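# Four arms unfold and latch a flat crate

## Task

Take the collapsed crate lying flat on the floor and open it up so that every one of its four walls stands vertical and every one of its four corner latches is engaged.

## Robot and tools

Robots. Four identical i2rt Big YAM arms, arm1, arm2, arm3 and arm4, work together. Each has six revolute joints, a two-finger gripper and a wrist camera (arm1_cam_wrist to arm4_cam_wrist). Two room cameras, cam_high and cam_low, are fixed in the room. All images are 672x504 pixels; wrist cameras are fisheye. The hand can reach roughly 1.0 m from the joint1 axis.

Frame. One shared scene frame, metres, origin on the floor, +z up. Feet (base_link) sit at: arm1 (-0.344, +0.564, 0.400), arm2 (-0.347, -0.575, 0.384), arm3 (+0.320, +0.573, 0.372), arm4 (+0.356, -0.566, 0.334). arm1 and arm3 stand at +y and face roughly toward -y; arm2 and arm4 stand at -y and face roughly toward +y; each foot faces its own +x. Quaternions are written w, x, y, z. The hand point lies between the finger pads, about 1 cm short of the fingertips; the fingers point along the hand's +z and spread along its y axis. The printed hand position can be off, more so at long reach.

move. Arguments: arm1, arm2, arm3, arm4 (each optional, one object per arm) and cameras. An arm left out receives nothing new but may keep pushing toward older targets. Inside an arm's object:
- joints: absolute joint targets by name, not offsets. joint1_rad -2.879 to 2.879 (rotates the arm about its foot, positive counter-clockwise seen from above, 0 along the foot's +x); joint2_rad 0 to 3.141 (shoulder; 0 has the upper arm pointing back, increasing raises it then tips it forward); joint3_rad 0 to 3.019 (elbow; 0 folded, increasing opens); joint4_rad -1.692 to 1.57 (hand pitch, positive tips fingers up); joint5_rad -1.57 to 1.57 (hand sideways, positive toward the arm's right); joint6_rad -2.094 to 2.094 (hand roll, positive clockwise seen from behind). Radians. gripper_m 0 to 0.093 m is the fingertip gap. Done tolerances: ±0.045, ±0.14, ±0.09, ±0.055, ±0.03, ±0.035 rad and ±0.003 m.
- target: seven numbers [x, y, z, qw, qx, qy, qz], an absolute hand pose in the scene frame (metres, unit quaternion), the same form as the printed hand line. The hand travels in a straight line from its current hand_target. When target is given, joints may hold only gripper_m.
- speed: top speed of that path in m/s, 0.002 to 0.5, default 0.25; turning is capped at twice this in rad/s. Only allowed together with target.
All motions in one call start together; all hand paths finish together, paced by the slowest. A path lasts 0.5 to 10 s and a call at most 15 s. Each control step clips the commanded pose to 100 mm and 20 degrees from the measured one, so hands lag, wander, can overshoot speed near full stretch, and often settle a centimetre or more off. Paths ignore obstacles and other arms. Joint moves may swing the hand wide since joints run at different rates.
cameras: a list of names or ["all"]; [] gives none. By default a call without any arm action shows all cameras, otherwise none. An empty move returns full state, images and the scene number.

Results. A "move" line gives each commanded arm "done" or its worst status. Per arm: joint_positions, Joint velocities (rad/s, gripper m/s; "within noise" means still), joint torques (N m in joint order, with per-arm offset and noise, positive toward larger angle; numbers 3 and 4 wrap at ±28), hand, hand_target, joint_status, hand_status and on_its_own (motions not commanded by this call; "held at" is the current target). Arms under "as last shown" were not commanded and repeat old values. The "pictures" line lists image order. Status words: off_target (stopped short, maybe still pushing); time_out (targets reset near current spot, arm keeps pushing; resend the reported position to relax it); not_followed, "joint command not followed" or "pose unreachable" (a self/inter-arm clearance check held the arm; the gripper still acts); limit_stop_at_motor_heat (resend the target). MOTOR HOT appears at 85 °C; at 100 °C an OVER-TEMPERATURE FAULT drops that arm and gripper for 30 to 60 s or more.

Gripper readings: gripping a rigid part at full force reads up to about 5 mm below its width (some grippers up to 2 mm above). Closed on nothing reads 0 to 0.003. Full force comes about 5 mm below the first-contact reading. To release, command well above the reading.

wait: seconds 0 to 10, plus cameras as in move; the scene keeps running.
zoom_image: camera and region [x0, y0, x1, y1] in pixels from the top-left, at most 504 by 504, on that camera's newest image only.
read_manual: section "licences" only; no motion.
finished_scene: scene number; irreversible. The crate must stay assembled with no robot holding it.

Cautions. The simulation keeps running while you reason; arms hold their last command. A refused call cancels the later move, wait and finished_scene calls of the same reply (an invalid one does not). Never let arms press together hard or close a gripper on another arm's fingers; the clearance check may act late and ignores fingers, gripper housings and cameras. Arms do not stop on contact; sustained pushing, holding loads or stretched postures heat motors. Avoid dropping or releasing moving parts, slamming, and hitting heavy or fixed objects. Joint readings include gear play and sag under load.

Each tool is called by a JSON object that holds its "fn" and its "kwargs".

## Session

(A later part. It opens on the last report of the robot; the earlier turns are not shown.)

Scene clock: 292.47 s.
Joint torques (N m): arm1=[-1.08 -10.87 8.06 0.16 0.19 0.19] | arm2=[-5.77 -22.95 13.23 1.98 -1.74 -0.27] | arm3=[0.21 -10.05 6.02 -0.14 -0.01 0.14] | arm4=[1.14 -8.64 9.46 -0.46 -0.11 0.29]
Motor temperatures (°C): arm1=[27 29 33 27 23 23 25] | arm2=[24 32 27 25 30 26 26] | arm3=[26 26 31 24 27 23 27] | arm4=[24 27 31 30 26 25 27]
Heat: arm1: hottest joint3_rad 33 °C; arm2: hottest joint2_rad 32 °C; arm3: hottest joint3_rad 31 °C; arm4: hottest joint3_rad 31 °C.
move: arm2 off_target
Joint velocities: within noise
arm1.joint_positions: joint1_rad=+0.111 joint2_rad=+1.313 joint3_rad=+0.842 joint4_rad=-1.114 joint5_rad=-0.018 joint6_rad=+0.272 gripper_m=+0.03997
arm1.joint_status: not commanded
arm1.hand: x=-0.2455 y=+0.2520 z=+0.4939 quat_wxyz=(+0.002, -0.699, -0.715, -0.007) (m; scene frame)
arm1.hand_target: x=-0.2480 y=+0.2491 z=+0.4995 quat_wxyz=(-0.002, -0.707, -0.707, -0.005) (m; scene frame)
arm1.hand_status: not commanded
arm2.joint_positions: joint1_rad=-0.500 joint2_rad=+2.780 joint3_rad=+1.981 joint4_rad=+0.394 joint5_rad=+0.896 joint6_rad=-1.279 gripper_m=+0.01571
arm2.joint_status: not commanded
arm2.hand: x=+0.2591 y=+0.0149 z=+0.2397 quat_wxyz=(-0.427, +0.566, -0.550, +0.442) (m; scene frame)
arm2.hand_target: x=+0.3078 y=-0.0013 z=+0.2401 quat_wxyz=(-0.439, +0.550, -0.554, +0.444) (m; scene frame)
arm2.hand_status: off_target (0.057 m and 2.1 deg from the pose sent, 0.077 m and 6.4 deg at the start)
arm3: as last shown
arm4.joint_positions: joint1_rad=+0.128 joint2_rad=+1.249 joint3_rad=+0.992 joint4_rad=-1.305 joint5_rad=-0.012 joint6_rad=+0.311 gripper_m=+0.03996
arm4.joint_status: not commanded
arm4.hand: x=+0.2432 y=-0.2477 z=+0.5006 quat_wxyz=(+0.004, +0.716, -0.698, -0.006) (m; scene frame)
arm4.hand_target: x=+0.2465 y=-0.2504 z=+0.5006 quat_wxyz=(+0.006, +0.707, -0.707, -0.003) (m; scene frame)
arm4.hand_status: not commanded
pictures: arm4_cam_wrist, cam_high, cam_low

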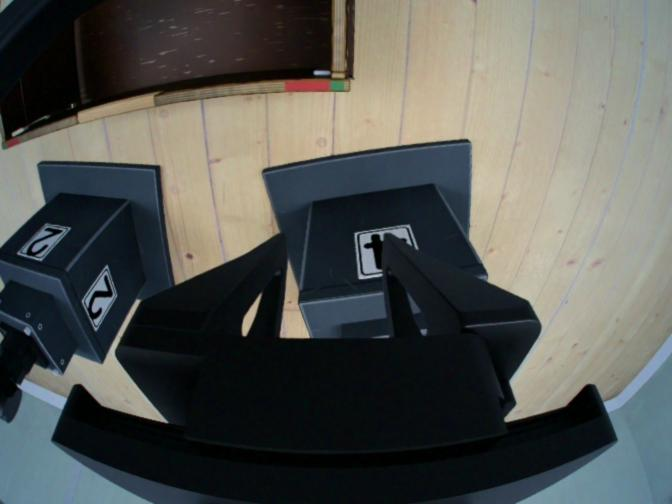

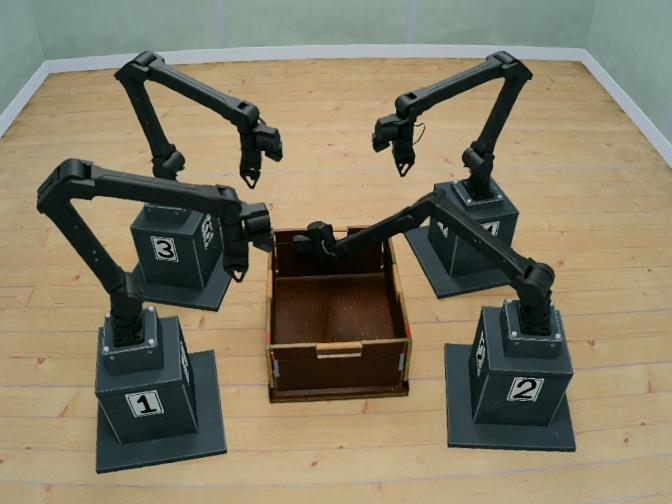

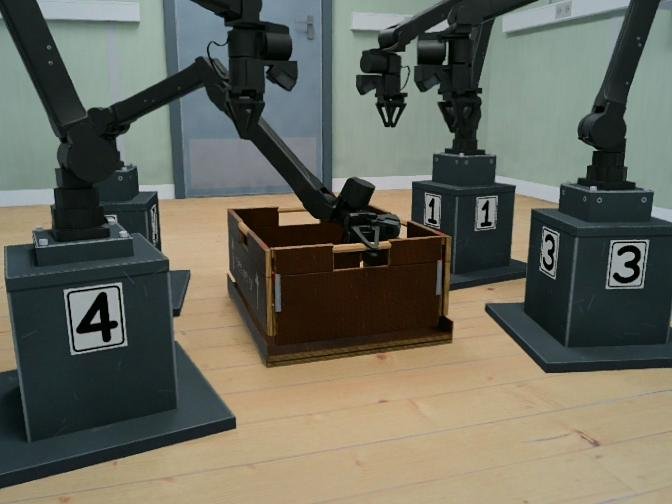

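{"fn": "zoom_image", "kwargs": {"camera": "arm4_cam_wrist", "region": [250, 30, 380, 110]}}

{"fn": "zoom_image", "kwargs": {"camera": "cam_low", "region": [255, 230, 305, 280]}}

{"fn": "zoom_image", "kwargs": {"camera": "cam_low", "region": [420, 220, 470, 270]}}

{"fn": "move", "kwargs": {"arm2": {"target":[0.35,0.012,0.225,-0.45,0.545,-0.545,0.45],"speed":0.1}, "cameras": ["cam_low","cam_high","arm4_cam_wrist","arm3_cam_wrist"]}}

{"fn": "zoom_image", "kwargs": {"camera": "arm4_cam_wrist", "region": [250, 30, 380, 110]}}

{"fn": "zoom_image", "kwargs": {"camera": "cam_low", "region": [255, 230, 305, 280]}}

{"fn": "zoom_image", "kwargs": {"camera": "cam_low", "region": [420, 220, 470, 270]}}

Scaled by 3.877 from the camera's 672x504 image, which has a finer 960x720 frame.

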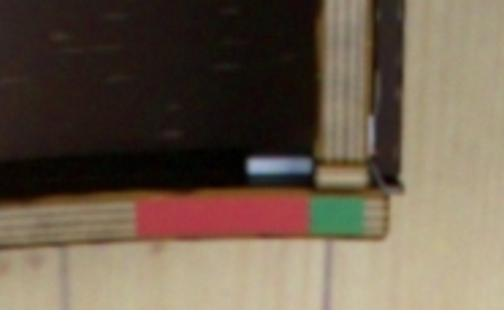

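Scaled by 10.080 from the camera's 672x504 image, which has a finer 960x720 frame.

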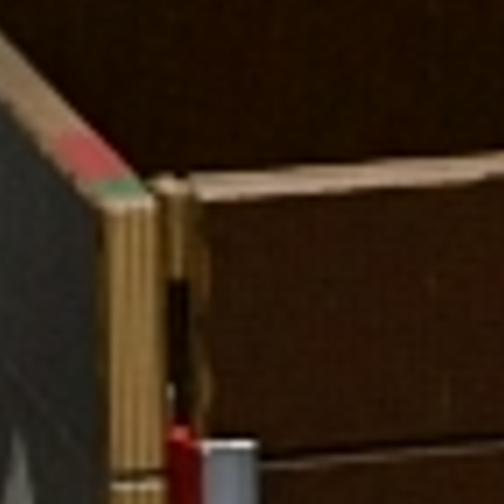

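Scaled by 10.080 from the camera's 672x504 image, which has a finer 960x720 frame.

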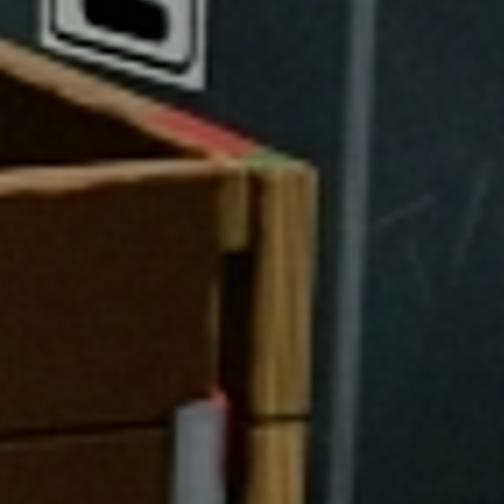

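Scene clock: 296.20 s.
Joint torques (N m): arm1=[-0.38 -11.4 8.17 0.12 0.18 0.2] | arm2=[-7.82 -23.88 12.33 0.88 -1.69 0.09] | arm3=[0.26 -9.7 5.86 -0.05 -0.03 0.15] | arm4=[1.14 -8.59 9.46 -0.46 -0.11 0.29]
Motor temperatures (°C): arm1=[27 29 33 27 23 23 25] | arm2=[24 32 28 25 30 26 26] | arm3=[26 26 31 24 27 23 27] | arm4=[24 27 31 30 26 25 27]
Heat: arm1: hottest joint3_rad 33 °C; arm2: hottest joint2_rad 32 °C; arm3: hottest joint3_rad 31 °C; arm4: hottest joint3_rad 31 °C.
move: arm2 off_target
Joint velocities: within noise
arm1, arm3, arm4: as last shown
arm2.joint_positions: joint1_rad=-0.503 joint2_rad=+2.881 joint3_rad=+2.161 joint4_rad=+0.423 joint5_rad=+0.864 joint6_rad=-1.369 gripper_m=+0.01570
arm2.joint_status: not commanded
arm2.hand: x=+0.2799 y=+0.0446 z=+0.2399 quat_wxyz=(-0.454, +0.565, -0.525, +0.446) (m; scene frame)
arm2.hand_target: x=+0.3372 y=+0.0020 z=+0.2287 quat_wxyz=(-0.448, +0.549, -0.543, +0.451) (m; scene frame)
arm2.hand_status: off_target (0.079 m and 3.3 deg from the pose sent, 0.092 m and 3.7 deg at the start)
pictures: arm3_cam_wrist, arm4_cam_wrist, cam_high, cam_low

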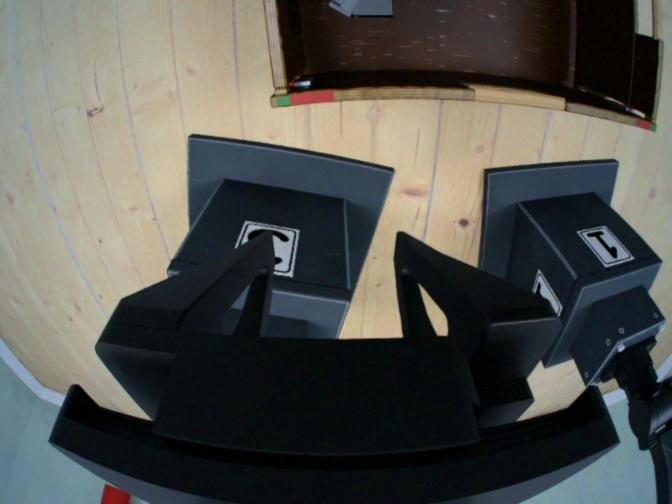

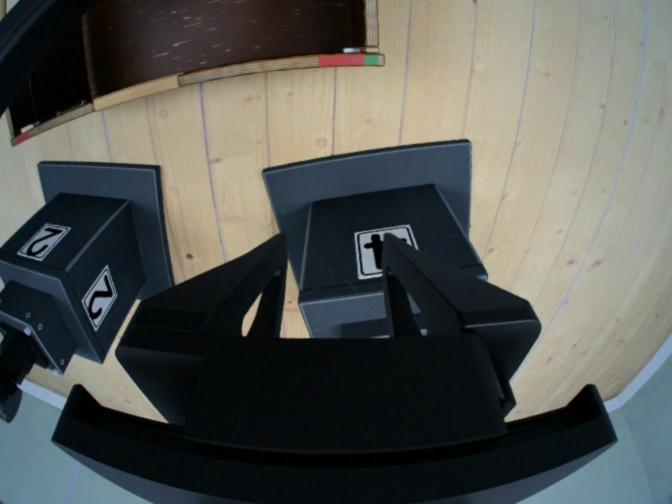

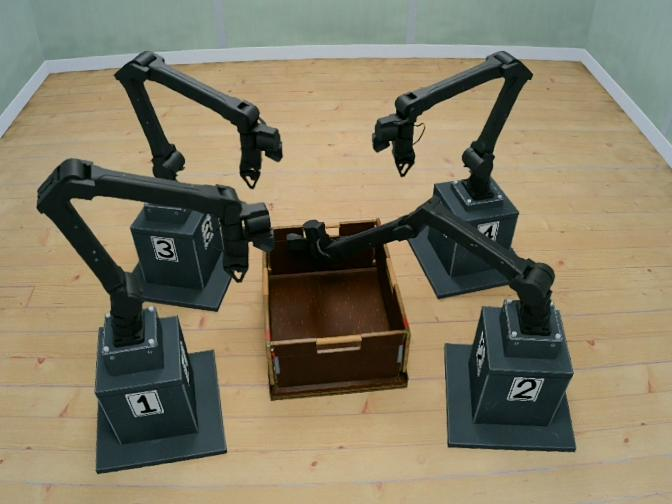

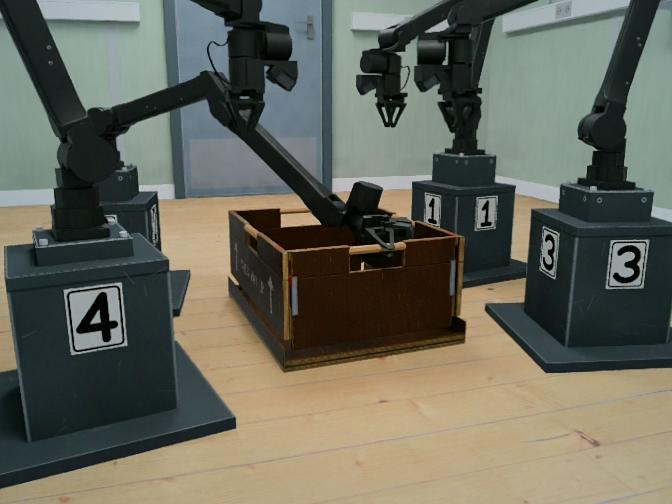

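Scaled by 3.877 from the camera's 672x504 image, which has a finer 960x720 frame.

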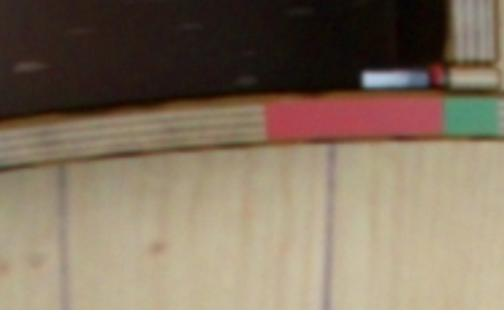

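Scaled by 10.080 from the camera's 672x504 image, which has a finer 960x720 frame.

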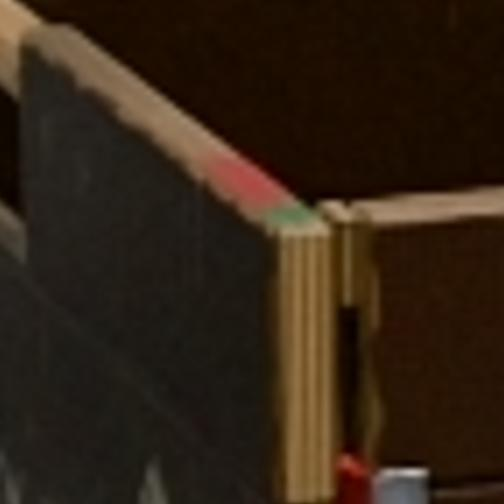

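Scaled by 10.080 from the camera's 672x504 image, which has a finer 960x720 frame.

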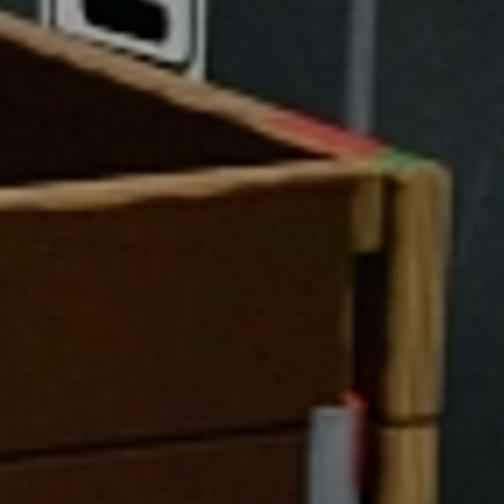

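{"fn": "move", "kwargs": {"arm2": {"joints":{"gripper_m":0.05}}}}

{"fn": "move", "kwargs": {"arm2": {"target":[0.17,0.03,0.29,-0.43,0.56,-0.56,0.43],"speed":0.15}}}

{"fn": "move", "kwargs": {"arm2": {"target":[-0.25,-0.25,0.5,0,0.707,-0.707,0]}, "cameras": ["all"]}}

{"fn": "zoom_image", "kwargs": {"camera": "arm4_cam_wrist", "region": [270, 20, 400, 100]}}

{"fn": "zoom_image", "kwargs": {"camera": "arm3_cam_wrist", "region": [250, 50, 380, 130]}}

{"fn": "zoom_image", "kwargs": {"camera": "cam_high", "region": [250, 210, 420, 410]}}

Scene clock: 298.93 s.
Joint torques (N m): arm1=[-0.79 -11.11 8.13 0.16 0.21 0.22] | arm2=[-3.02 -26.93 9.22 1.05 0.14 0.08] | arm3=[0.5 -10.11 5.79 0.08 -0.04 0.19] | arm4=[1.2 -8.64 9.44 -0.44 -0.11 0.3]
Motor temperatures (°C): arm1=[27 29 33 27 23 23 25] | arm2=[24 31 28 25 30 26 26] | arm3=[26 26 31 24 27 23 27] | arm4=[24 27 31 30 26 25 27]
Heat: arm1: hottest joint3_rad 33 °C; arm2: hottest joint2_rad 31 °C; arm3: hottest joint3_rad 31 °C; arm4: hottest joint3_rad 31 °C.
move: arm2 done
Joint velocities: within noise
arm1, arm3, arm4: as last shown
arm2.joint_positions: joint1_rad=-0.557 joint2_rad=+2.914 joint3_rad=+2.205 joint4_rad=+0.418 joint5_rad=+0.815 joint6_rad=-1.368 gripper_m=+0.04984
arm2.joint_status: all done
arm2.hand: x=+0.3145 y=+0.0217 z=+0.2306 quat_wxyz=(-0.455, +0.561, -0.532, +0.442) (m; scene frame)
arm2.hand_target: x=+0.3370 y=+0.0034 z=+0.2289 quat_wxyz=(-0.450, +0.550, -0.542, +0.449) (m; scene frame)
arm2.hand_status: not commanded
pictures: none

Scene clock: 301.07 s.
Joint torques (N m): arm1=[-1.2 -10.64 7.98 0.29 0.22 0.21] | arm2=[-0.79 -28.92 5.85 1.06 0.43 0.13] | arm3=[-0.09 -10.17 5.86 0.02 -0.02 0.15] | arm4=[1.2 -8.64 9.46 -0.46 -0.11 0.29]
Motor temperatures (°C): arm1=[27 29 33 27 23 23 25] | arm2=[24 32 28 25 30 26 26] | arm3=[26 26 31 24 27 23 27] | arm4=[24 27 31 30 26 25 27]
Heat: arm1: hottest joint3_rad 33 °C; arm2: hottest joint2_rad 32 °C; arm3: hottest joint3_rad 31 °C; arm4: hottest joint3_rad 31 °C.
move: arm2 off_target
Joint velocities: within noise
arm1, arm3, arm4: as last shown
arm2.joint_positions: joint1_rad=-0.390 joint2_rad=+2.624 joint3_rad=+1.734 joint4_rad=+0.367 joint5_rad=+0.987 joint6_rad=-1.164 gripper_m=+0.04991
arm2.joint_status: not commanded
arm2.hand: x=+0.1673 y=+0.0198 z=+0.2621 quat_wxyz=(-0.416, +0.574, -0.555, +0.436) (m; scene frame)
arm2.hand_target: x=+0.1762 y=+0.0237 z=+0.2904 quat_wxyz=(-0.429, +0.559, -0.563, +0.433) (m; scene frame)
arm2.hand_status: off_target (0.030 m and 2.4 deg from the pose sent, 0.156 m and 4.5 deg at the start)
pictures: none

Scene clock: 304.53 s.
Joint torques (N m): arm1=[-1.26 -10.81 7.95 0.16 0.24 0.16] | arm2=[0.62 -11.28 6.98 -0.02 -0.12 0.09] | arm3=[0.09 -10.34 5.91 0.02 -0.01 0.18] | arm4=[1.2 -8.64 9.46 -0.46 -0.11 0.29]
Motor temperatures (°C): arm1=[27 29 33 27 23 23 25] | arm2=[24 32 28 25 30 26 25] | arm3=[26 26 31 24 27 23 27] | arm4=[24 27 31 30 26 25 27]
Heat: arm1: hottest joint3_rad 33 °C; arm2: hottest joint2_rad 32 °C; arm3: hottest joint3_rad 31 °C; arm4: hottest joint3_rad 31 °C.
move: arm2 done
Joint velocities: within noise
arm1, arm3, arm4: as last shown
arm2.joint_positions: joint1_rad=-0.147 joint2_rad=+1.318 joint3_rad=+0.906 joint4_rad=-1.167 joint5_rad=+0.010 joint6_rad=-0.294 gripper_m=+0.04991
arm2.joint_status: not commanded
arm2.hand: x=-0.2492 y=-0.2485 z=+0.4974 quat_wxyz=(+0.001, +0.711, -0.703, +0.006) (m; scene frame)
arm2.hand_target: x=-0.2520 y=-0.2479 z=+0.5041 quat_wxyz=(-0.003, +0.710, -0.704, +0.003) (m; scene frame)
arm2.hand_status: done (0.003 m and 0.9 deg from the pose sent, 0.551 m and 74.1 deg at the start)
pictures: arm1_cam_wrist, arm2_cam_wrist, arm3_cam_wrist, arm4_cam_wrist, cam_high, cam_low

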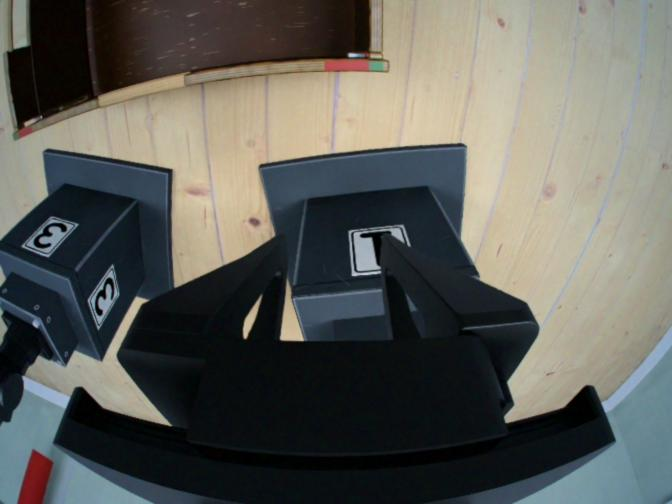

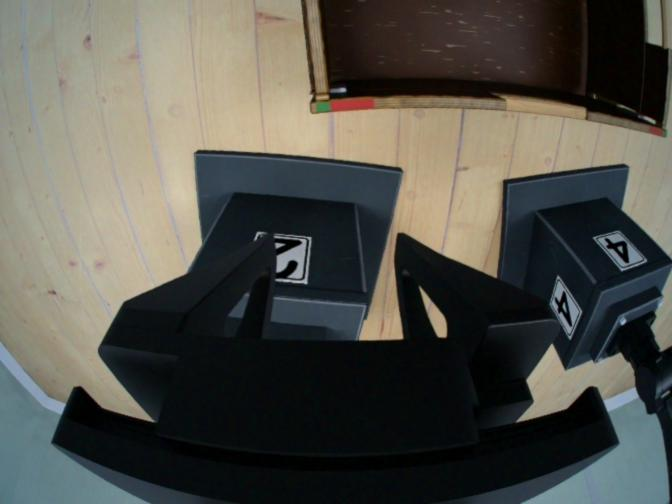

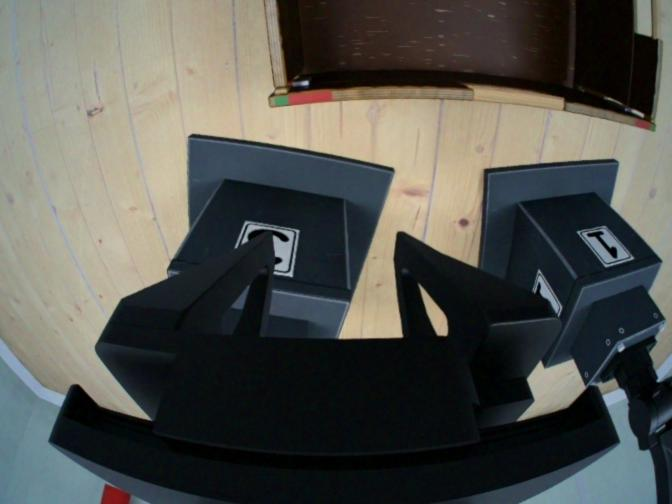

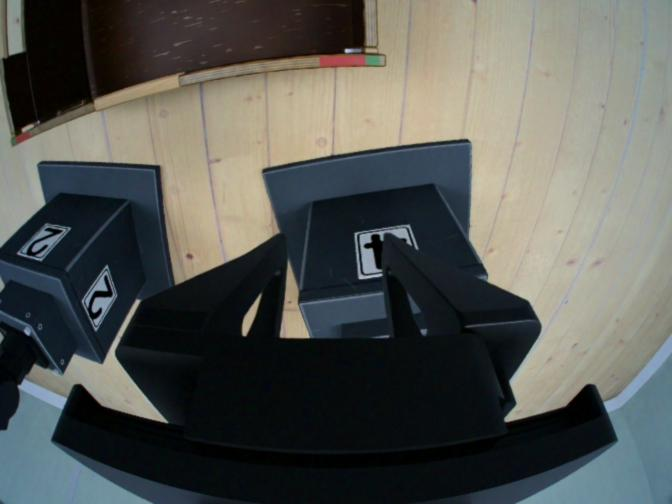

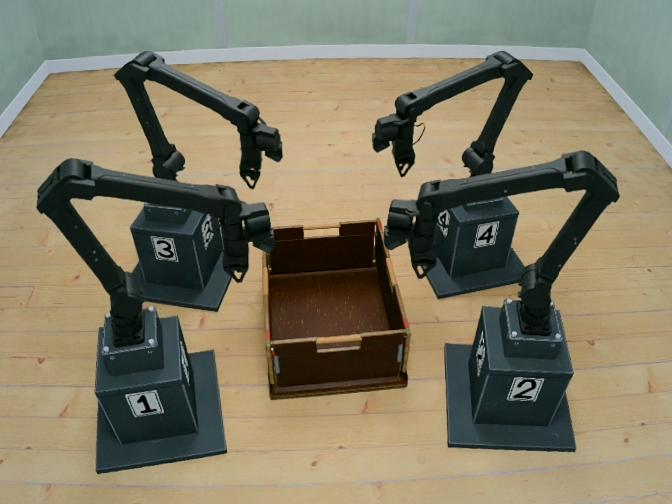

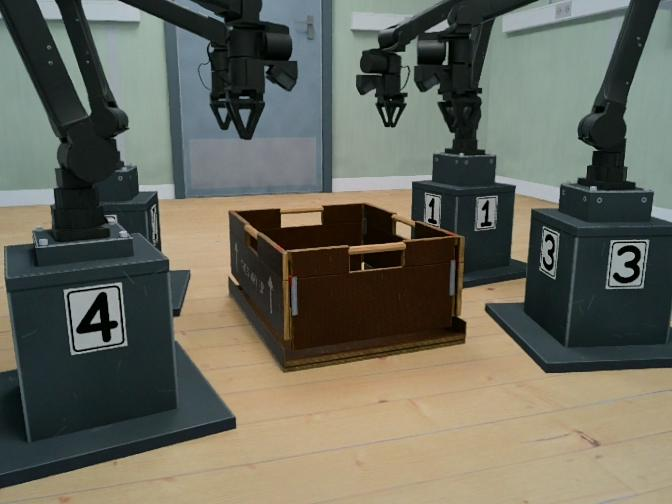

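Scaled by 3.877 from the camera's 672x504 image, which has a finer 960x720 frame.

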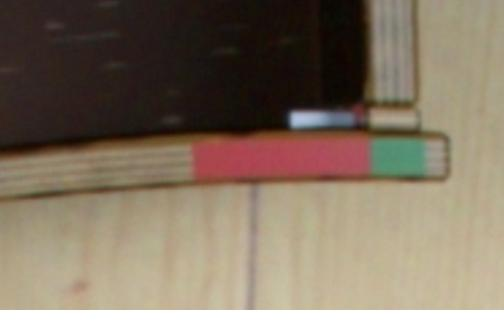

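Scaled by 3.877 from the camera's 672x504 image, which has a finer 960x720 frame.

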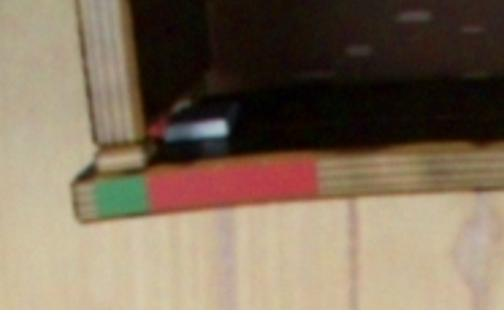

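Scaled by 2.520 from the camera's 672x504 image, which has a finer 960x720 frame.

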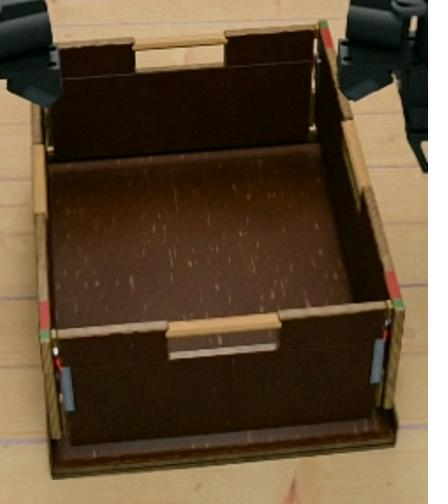

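{"fn": "zoom_image", "kwargs": {"camera": "arm1_cam_wrist", "region": [310, 20, 410, 90]}}

{"fn": "zoom_image", "kwargs": {"camera": "arm2_cam_wrist", "region": [290, 60, 390, 130]}}

Scaled by 5.040 from the camera's 672x504 image, which has a finer 960x720 frame.

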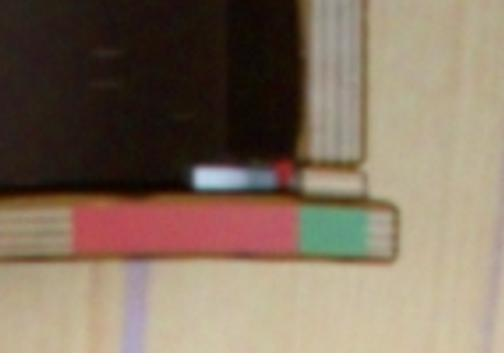

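Scaled by 5.040 from the camera's 672x504 image, which has a finer 960x720 frame.

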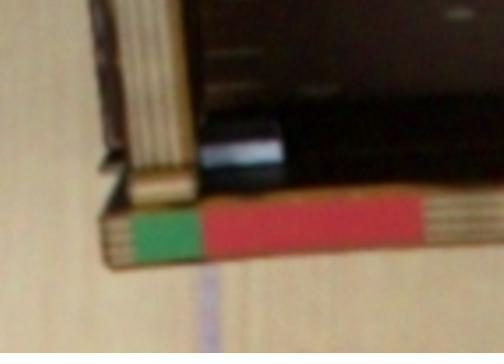

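{"fn": "move", "kwargs": {"arm4": {"target":[-0.08,-0.12,0.38,0.27,0.653,-0.653,-0.27],"joints":{"gripper_m":0.0}}}}

{"fn": "move", "kwargs": {"arm4": {"target":[-0.17,-0.135,0.215,0.45,0.545,-0.545,-0.45],"speed":0.2}, "cameras": ["cam_high","cam_low","arm2_cam_wrist","arm4_cam_wrist"]}}

Scene clock: 311.63 s.
Joint torques (N m): arm1=[-1.08 -10.99 8.08 0.03 0.2 0.2] | arm2=[0.56 -11.28 6.98 -0.03 -0.12 0.07] | arm3=[0.67 -9.7 5.87 -0.03 -0.02 0.18] | arm4=[1.96 -15.5 12.36 1.47 -0.4 0.25]
Motor temperatures (°C): arm1=[27 29 34 27 23 23 25] | arm2=[24 31 27 25 29 26 25] | arm3=[26 26 31 24 27 23 27] | arm4=[24 27 31 30 26 25 27]
Heat: arm1: hottest joint3_rad 34 °C; arm2: hottest joint2_rad 31 °C; arm3: hottest joint3_rad 31 °C; arm4: hottest joint3_rad 31 °C.
move: arm4 off_target
Joint velocities: within noise
arm1, arm2, arm3: as last shown
arm4.joint_positions: joint1_rad=+0.399 joint2_rad=+1.872 joint3_rad=+1.185 joint4_rad=-0.405 joint5_rad=-0.604 joint6_rad=+0.760 gripper_m=+0.00050
arm4.joint_status: all done
arm4.hand: x=-0.0640 y=-0.1340 z=+0.3715 quat_wxyz=(+0.264, +0.657, -0.658, -0.255) (m; scene frame)
arm4.hand_target: x=-0.0767 y=-0.1194 z=+0.3770 quat_wxyz=(+0.265, +0.653, -0.657, -0.267) (m; scene frame)
arm4.hand_status: off_target (0.023 m and 2.0 deg from the pose sent, 0.368 m and 44.1 deg at the start)
pictures: none

Scene clock: 314.30 s.
Joint torques (N m): arm1=[-0.79 -11.28 7.95 0.28 0.19 0.21] | arm2=[0.56 -11.28 6.98 -0.01 -0.12 0.07] | arm3=[0.56 -9.76 5.96 -0.02 -0.03 0.15] | arm4=[2.37 -17.44 7.04 2.39 -0.13 0.22]
Motor temperatures (°C): arm1=[27 29 34 27 23 23 25] | arm2=[24 30 27 25 29 26 25] | arm3=[26 26 31 24 27 23 27] | arm4=[24 27 31 30 26 25 27]
Heat: arm1: hottest joint3_rad 34 °C; arm2: hottest joint2_rad 30 °C; arm3: hottest joint3_rad 31 °C; arm4: hottest joint3_rad 31 °C.
move: arm4 off_target
Joint velocities: within noise
arm1, arm2, arm3: as last shown
arm4.joint_positions: joint1_rad=+0.481 joint2_rad=+2.475 joint3_rad=+1.234 joint4_rad=+0.942 joint5_rad=-0.863 joint6_rad=+1.325 gripper_m=+0.00050
arm4.joint_status: not commanded
arm4.hand: x=-0.1678 y=-0.1369 z=+0.2293 quat_wxyz=(+0.447, +0.551, -0.540, -0.453) (m; scene frame)
arm4.hand_target: x=-0.1726 y=-0.1390 z=+0.2151 quat_wxyz=(+0.452, +0.547, -0.544, -0.448) (m; scene frame)
arm4.hand_status: off_target (0.015 m and 1.0 deg from the pose sent, 0.189 m and 36.0 deg at the start)
pictures: arm2_cam_wrist, arm4_cam_wrist, cam_high, cam_low

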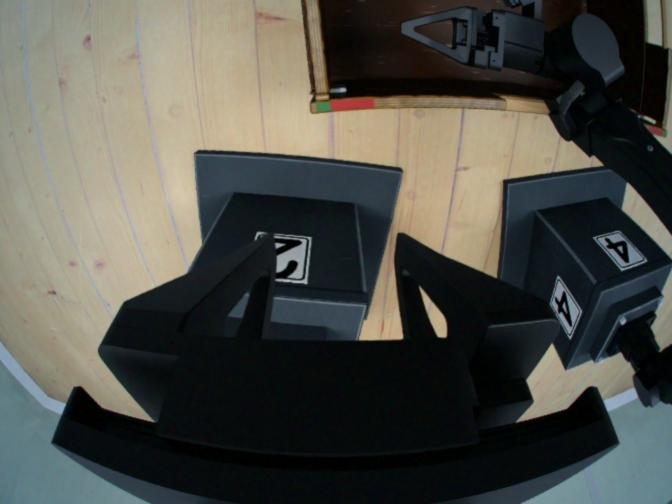

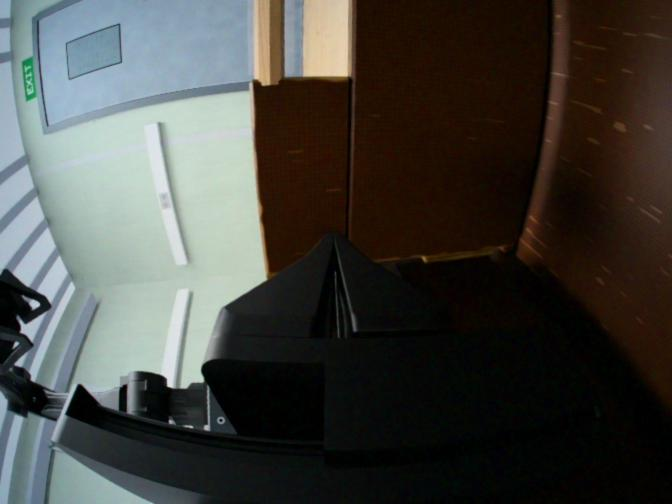

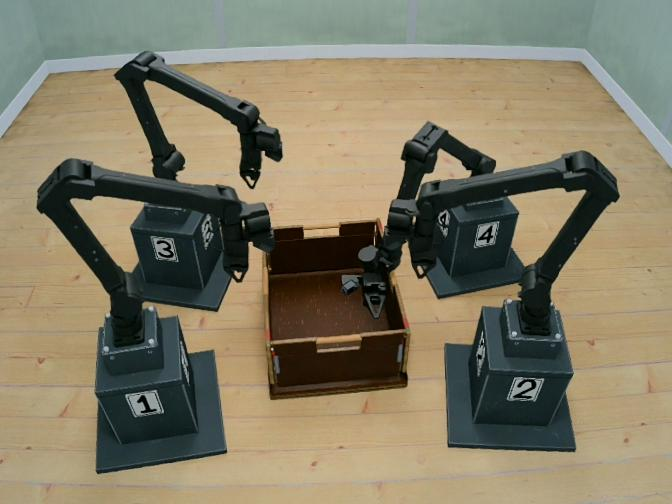

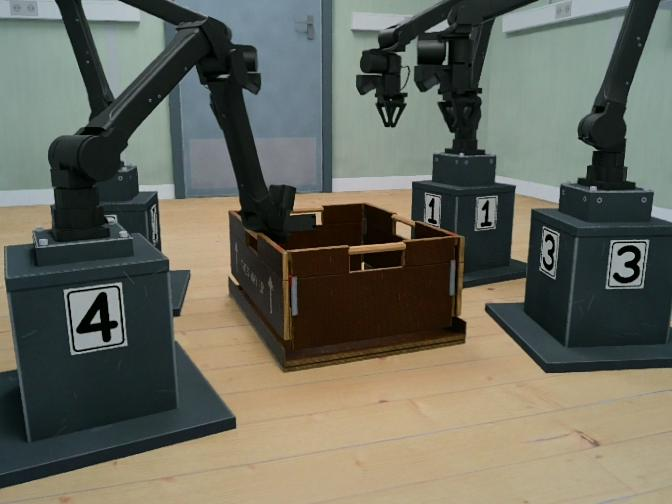

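{"fn": "move", "kwargs": {"arm4": {"target":[-0.245,-0.14,0.2,0.47,0.53,-0.53,-0.47],"speed":0.1}}}

{"fn": "move", "kwargs": {"arm4": {"target":[-0.3,-0.14,0.2,0.48,0.52,-0.52,-0.48],"speed":0.06}, "cameras": ["arm2_cam_wrist","cam_high"]}}

{"fn": "zoom_image", "kwargs": {"camera": "arm2_cam_wrist", "region": [280, 50, 400, 130]}}

Scene clock: 317.20 s.
Joint torques (N m): arm1=[-1.03 -11.05 8.13 0.35 0.23 0.18] | arm2=[0.56 -11.28 6.97 -0.02 -0.12 0.07] | arm3=[0.44 -10.46 5.94 -0.12 -0.02 0.19] | arm4=[3.96 -15.79 6.78 2.35 -0.07 0.17]
Motor temperatures (°C): arm1=[27 29 34 27 23 23 25] | arm2=[24 30 27 25 29 26 25] | arm3=[26 26 31 24 27 23 27] | arm4=[24 27 31 30 26 25 27]
Heat: arm1: hottest joint3_rad 34 °C; arm2: hottest joint2_rad 30 °C; arm3: hottest joint3_rad 31 °C; arm4: hottest joint3_rad 31 °C.
move: arm4 off_target
Joint velocities: within noise
arm1, arm2: as last shown
arm3.joint_positions: joint1_rad=-0.144 joint2_rad=+1.311 joint3_rad=+0.963 joint4_rad=-1.201 joint5_rad=+0.014 joint6_rad=-0.358 gripper_m=+0.04992
arm3.joint_status: not commanded
arm3.hand: x=+0.1925 y=+0.2426 z=+0.5069 quat_wxyz=(+0.001, -0.708, -0.706, +0.012) (m; scene frame)
arm3.hand_target: x=+0.1996 y=+0.2487 z=+0.5047 quat_wxyz=(+0.003, -0.707, -0.707, +0.004) (m; scene frame)
arm3.hand_status: not commanded
arm4.joint_positions: joint1_rad=+0.540 joint2_rad=+2.547 joint3_rad=+1.431 joint4_rad=+1.003 joint5_rad=-0.780 joint6_rad=+1.427 gripper_m=+0.00050
arm4.joint_status: not commanded
arm4.hand: x=-0.2354 y=-0.1084 z=+0.2552 quat_wxyz=(+0.454, +0.526, -0.513, -0.504) (m; scene frame)
arm4.hand_target: x=-0.2370 y=-0.1362 z=+0.2029 quat_wxyz=(+0.466, +0.528, -0.531, -0.471) (m; scene frame)
arm4.hand_status: off_target (0.064 m and 4.7 deg from the pose sent, 0.083 m and 4.3 deg at the start)
pictures: none

Scene clock: 318.87 s.
Joint torques (N m): arm1=[-1.67 -10.75 8.1 0.38 0.22 0.2] | arm2=[0.62 -11.28 6.97 -0.03 -0.12 0.07] | arm3=[0.32 -10.17 5.86 -0.01 -0.05 0.16] | arm4=[7.77 -17.38 9.88 1.62 0.08 0.21]
Motor temperatures (°C): arm1=[27 29 34 27 23 23 25] | arm2=[24 30 27 25 29 26 25] | arm3=[26 26 31 24 27 23 27] | arm4=[24 27 31 30 26 25 27]
Heat: arm1: hottest joint3_rad 34 °C; arm2: hottest joint2_rad 30 °C; arm3: hottest joint3_rad 31 °C; arm4: hottest joint3_rad 31 °C.
move: arm4 off_target
Joint velocities: within noise
arm1.joint_positions: joint1_rad=+0.111 joint2_rad=+1.313 joint3_rad=+0.842 joint4_rad=-1.114 joint5_rad=-0.018 joint6_rad=+0.272 gripper_m=+0.03997
arm1.joint_status: not commanded
arm1.hand: x=-0.2455 y=+0.2520 z=+0.4939 quat_wxyz=(+0.002, -0.699, -0.715, -0.007) (m; scene frame)
arm1.hand_target: x=-0.2480 y=+0.2491 z=+0.4995 quat_wxyz=(-0.002, -0.707, -0.707, -0.005) (m; scene frame)
arm1.hand_status: not commanded
arm2, arm3: as last shown
arm4.joint_positions: joint1_rad=+0.557 joint2_rad=+2.618 joint3_rad=+1.534 joint4_rad=+1.003 joint5_rad=-0.737 joint6_rad=+1.473 gripper_m=+0.00050
arm4.joint_status: not commanded
arm4.hand: x=-0.2577 y=-0.0953 z=+0.2416 quat_wxyz=(+0.458, +0.508, -0.521, -0.511) (m; scene frame)
arm4.hand_target: x=-0.2904 y=-0.1455 z=+0.2017 quat_wxyz=(+0.480, +0.523, -0.519, -0.477) (m; scene frame)
arm4.hand_status: off_target (0.074 m and 4.6 deg from the pose sent, 0.091 m and 4.1 deg at the start)
pictures: arm2_cam_wrist, cam_high

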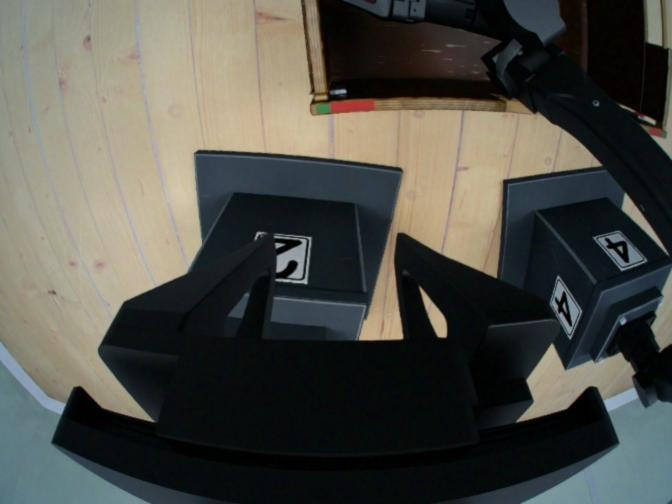

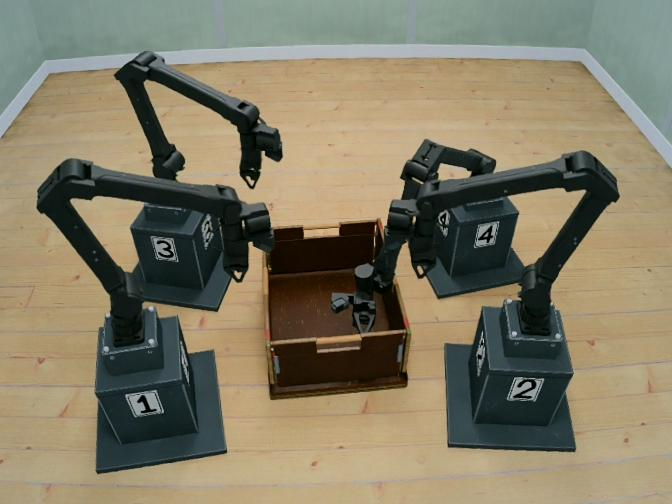

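Scaled by 4.200 from the camera's 672x504 image, which has a finer 960x720 frame.

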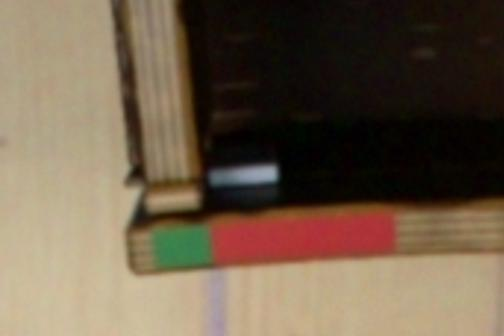

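{"fn": "move", "kwargs": {"arm4": {"target":[-0.15,-0.12,0.3,0.4,0.58,-0.58,-0.4],"speed":0.15}}}

{"fn": "move", "kwargs": {"arm4": {"target":[0.05,-0.15,0.42,0.1,0.7,-0.7,-0.1]}}}

{"fn": "move", "kwargs": {"arm4": {"target":[0.25,-0.25,0.5,0,0.707,-0.707,0]}, "arm2": {"target":[-0.26,-0.13,0.36,0,0.707,-0.707,0],"joints":{"gripper_m":0.07}}, "cameras": ["arm2_cam_wrist","cam_high","cam_low"]}}

Scene clock: 323.47 s.
Joint torques (N m): arm1=[-0.67 -11.11 8.13 0.13 0.17 0.19] | arm2=[0.62 -11.28 6.97 -0.02 -0.12 0.06] | arm3=[0.15 -10.11 5.93 0.03 -0.04 0.15] | arm4=[1.55 -19.84 5.98 1.01 -0.36 -0.24]
Motor temperatures (°C): arm1=[27 29 34 27 23 23 25] | arm2=[24 30 27 24 29 26 25] | arm3=[26 26 31 24 27 23 27] | arm4=[24 28 31 30 26 25 27]
Heat: arm1: hottest joint3_rad 34 °C; arm2: hottest joint2_rad 30 °C; arm3: hottest joint3_rad 31 °C; arm4: hottest joint3_rad 31 °C.
move: arm4 done
Joint velocities: within noise
arm1, arm2, arm3: as last shown
arm4.joint_positions: joint1_rad=+0.458 joint2_rad=+2.206 joint3_rad=+1.188 joint4_rad=+0.488 joint5_rad=-0.823 joint6_rad=+1.165 gripper_m=+0.00050
arm4.joint_status: not commanded
arm4.hand: x=-0.1564 y=-0.1193 z=+0.3069 quat_wxyz=(+0.403, +0.577, -0.582, -0.407) (m; scene frame)
arm4.hand_target: x=-0.1535 y=-0.1241 z=+0.3010 quat_wxyz=(+0.401, +0.582, -0.582, -0.402) (m; scene frame)
arm4.hand_status: done (0.009 m and 0.9 deg from the pose sent, 0.125 m and 17.9 deg at the start)
pictures: none

Scene clock: 326.13 s.
Joint torques (N m): arm1=[-1.55 -10.7 8.1 0.18 0.16 0.17] | arm2=[0.5 -11.28 6.98 -0.03 -0.12 0.06] | arm3=[-0.03 -9.88 5.83 -0.06 -0.01 0.15] | arm4=[1.14 -14.92 12.89 -0.29 -0.11 -0.14]
Motor temperatures (°C): arm1=[27 29 34 27 23 23 25] | arm2=[24 29 27 24 29 26 25] | arm3=[26 26 31 24 27 23 27] | arm4=[24 28 31 30 26 25 27]
Heat: arm1: hottest joint3_rad 34 °C; arm2: hottest joint2_rad 29 °C; arm3: hottest joint3_rad 31 °C; arm4: hottest joint3_rad 31 °C.
move: arm4 off_target
Joint velocities: within noise
arm1, arm2, arm3: as last shown
arm4.joint_positions: joint1_rad=+0.347 joint2_rad=+1.691 joint3_rad=+1.184 joint4_rad=-0.943 joint5_rad=-0.242 joint6_rad=+0.593 gripper_m=+0.00050
arm4.joint_status: not commanded
arm4.hand: x=+0.0587 y=-0.1650 z=+0.4061 quat_wxyz=(+0.105, +0.692, -0.709, -0.084) (m; scene frame)
arm4.hand_target: x=+0.0532 y=-0.1483 z=+0.4220 quat_wxyz=(+0.099, +0.697, -0.703, -0.102) (m; scene frame)
arm4.hand_status: off_target (0.022 m and 2.4 deg from the pose sent, 0.237 m and 53.6 deg at the start)
pictures: none

Scene clock: 328.07 s.
Joint torques (N m): arm1=[-0.62 -11.46 8.05 0.32 0.22 0.22] | arm2=[0.5 -15.03 7.76 0.75 -0.09 0.06] | arm3=[0.44 -10.05 5.93 -0.12 -0.05 0.17] | arm4=[1.08 -8.18 8.87 -0.42 0 -0.1]
Motor temperatures (°C): arm1=[27 29 34 27 23 23 25] | arm2=[24 29 27 24 29 26 25] | arm3=[26 26 31 24 27 23 27] | arm4=[24 28 31 30 26 25 27]
Heat: arm1: hottest joint3_rad 34 °C; arm2: hottest joint2_rad 29 °C; arm3: hottest joint3_rad 31 °C; arm4: hottest joint3_rad 31 °C.
move: arm2 off_target; arm4 done
Joint velocities: within noise
arm1, arm3: as last shown
arm2.joint_positions: joint1_rad=-0.060 joint2_rad=+1.789 joint3_rad=+1.009 joint4_rad=-0.832 joint5_rad=+0.004 joint6_rad=-0.199 gripper_m=+0.06987
arm2.joint_status: all done
arm2.hand: x=-0.2614 y=-0.1525 z=+0.3533 quat_wxyz=(+0.016, +0.708, -0.706, +0.013) (m; scene frame)
arm2.hand_target: x=-0.2604 y=-0.1315 z=+0.3604 quat_wxyz=(-0.001, +0.707, -0.707, +0.001) (m; scene frame)
arm2.hand_status: off_target (0.023 m and 2.4 deg from the pose sent, 0.182 m and 0.9 deg at the start)
arm4.joint_positions: joint1_rad=+0.128 joint2_rad=+1.242 joint3_rad=+1.000 joint4_rad=-1.309 joint5_rad=-0.013 joint6_rad=+0.346 gripper_m=+0.00050
arm4.joint_status: not commanded
arm4.hand: x=+0.2424 y=-0.2463 z=+0.5059 quat_wxyz=(+0.002, +0.703, -0.711, -0.012) (m; scene frame)
arm4.hand_target: x=+0.2474 y=-0.2511 z=+0.5015 quat_wxyz=(+0.005, +0.707, -0.707, -0.002) (m; scene frame)
arm4.hand_status: done (0.010 m and 1.5 deg from the pose sent, 0.229 m and 15.5 deg at the start)
pictures: arm2_cam_wrist, cam_high, cam_low

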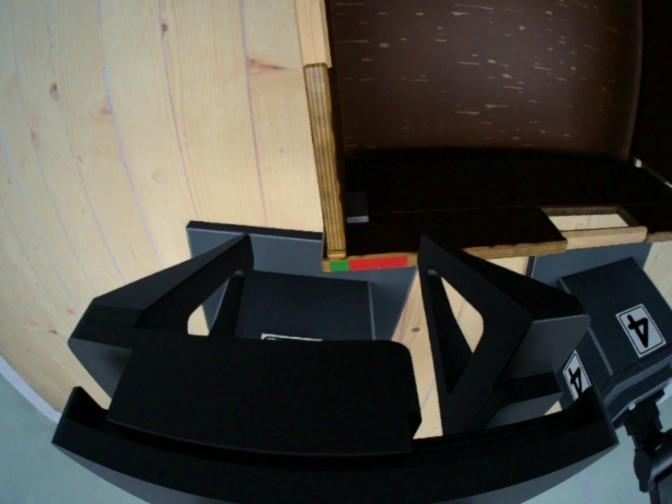

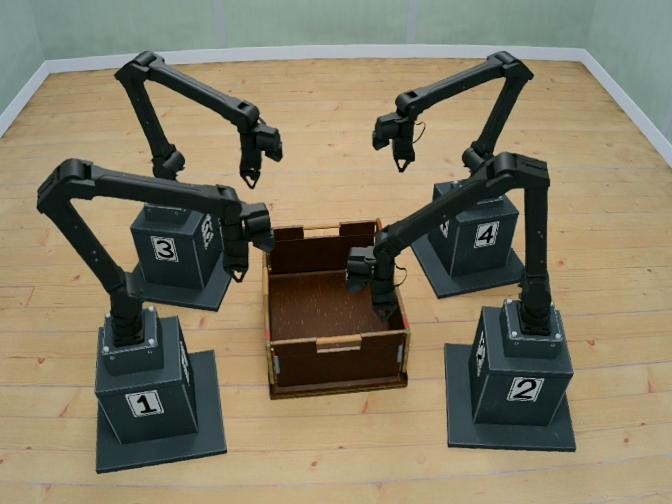

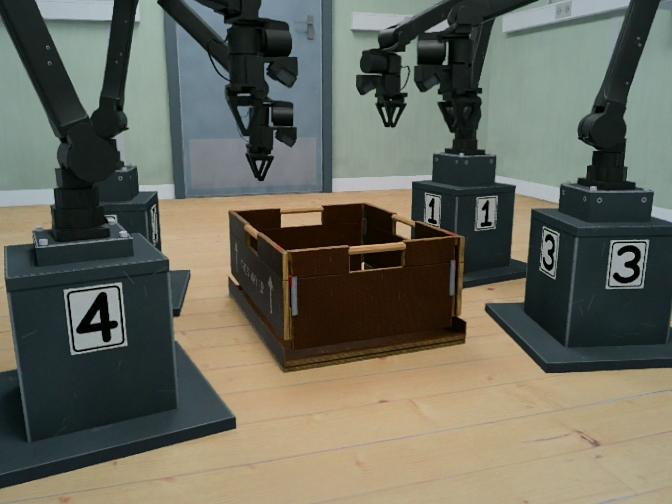

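{"fn": "zoom_image", "kwargs": {"camera": "arm2_cam_wrist", "region": [300, 180, 420, 280]}}

{"fn": "move", "kwargs": {"arm2": {"target":[-0.258,-0.105,0.24,0,0.707,-0.707,0],"speed":0.15}, "cameras": ["arm2_cam_wrist"]}}

Scaled by 4.200 from the camera's 672x504 image, which has a finer 960x720 frame.

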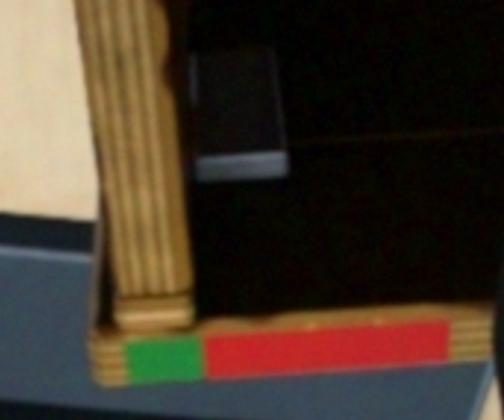

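Scene clock: 331.27 s.
Joint torques (N m): arm1=[-1.2 -11.52 8.28 0.24 0.2 0.17] | arm2=[0.67 -17.38 5.94 0.69 -0.13 0.07] | arm3=[0.21 -9.47 5.81 -0.12 -0.03 0.18] | arm4=[1.08 -8.23 8.85 -0.42 0 -0.11]
Motor temperatures (°C): arm1=[27 29 34 27 23 23 25] | arm2=[24 29 27 24 29 26 25] | arm3=[26 26 31 24 27 23 27] | arm4=[24 28 31 30 26 25 27]
Heat: arm1: hottest joint3_rad 34 °C; arm2: hottest joint2_rad 29 °C; arm3: hottest joint3_rad 31 °C; arm4: hottest joint3_rad 31 °C.
move: arm2 off_target
Joint velocities: within noise
arm1, arm3, arm4: as last shown
arm2.joint_positions: joint1_rad=-0.060 joint2_rad=+2.088 joint3_rad=+1.068 joint4_rad=-0.587 joint5_rad=+0.002 joint6_rad=-0.194 gripper_m=+0.06987
arm2.joint_status: not commanded
arm2.hand: x=-0.2561 y=-0.1248 z=+0.2370 quat_wxyz=(+0.014, +0.706, -0.708, +0.011) (m; scene frame)
arm2.hand_target: x=-0.2572 y=-0.1071 z=+0.2401 quat_wxyz=(+0.001, +0.706, -0.708, +0.000) (m; scene frame)
arm2.hand_status: off_target (0.020 m and 2.0 deg from the pose sent, 0.123 m and 2.4 deg at the start)
pictures: arm2_cam_wrist

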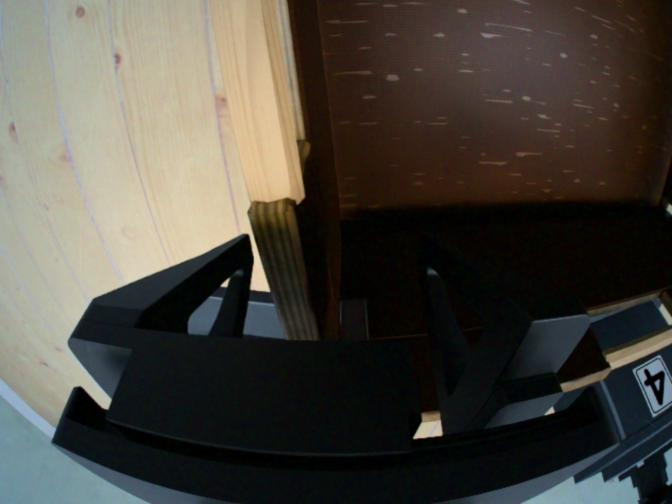

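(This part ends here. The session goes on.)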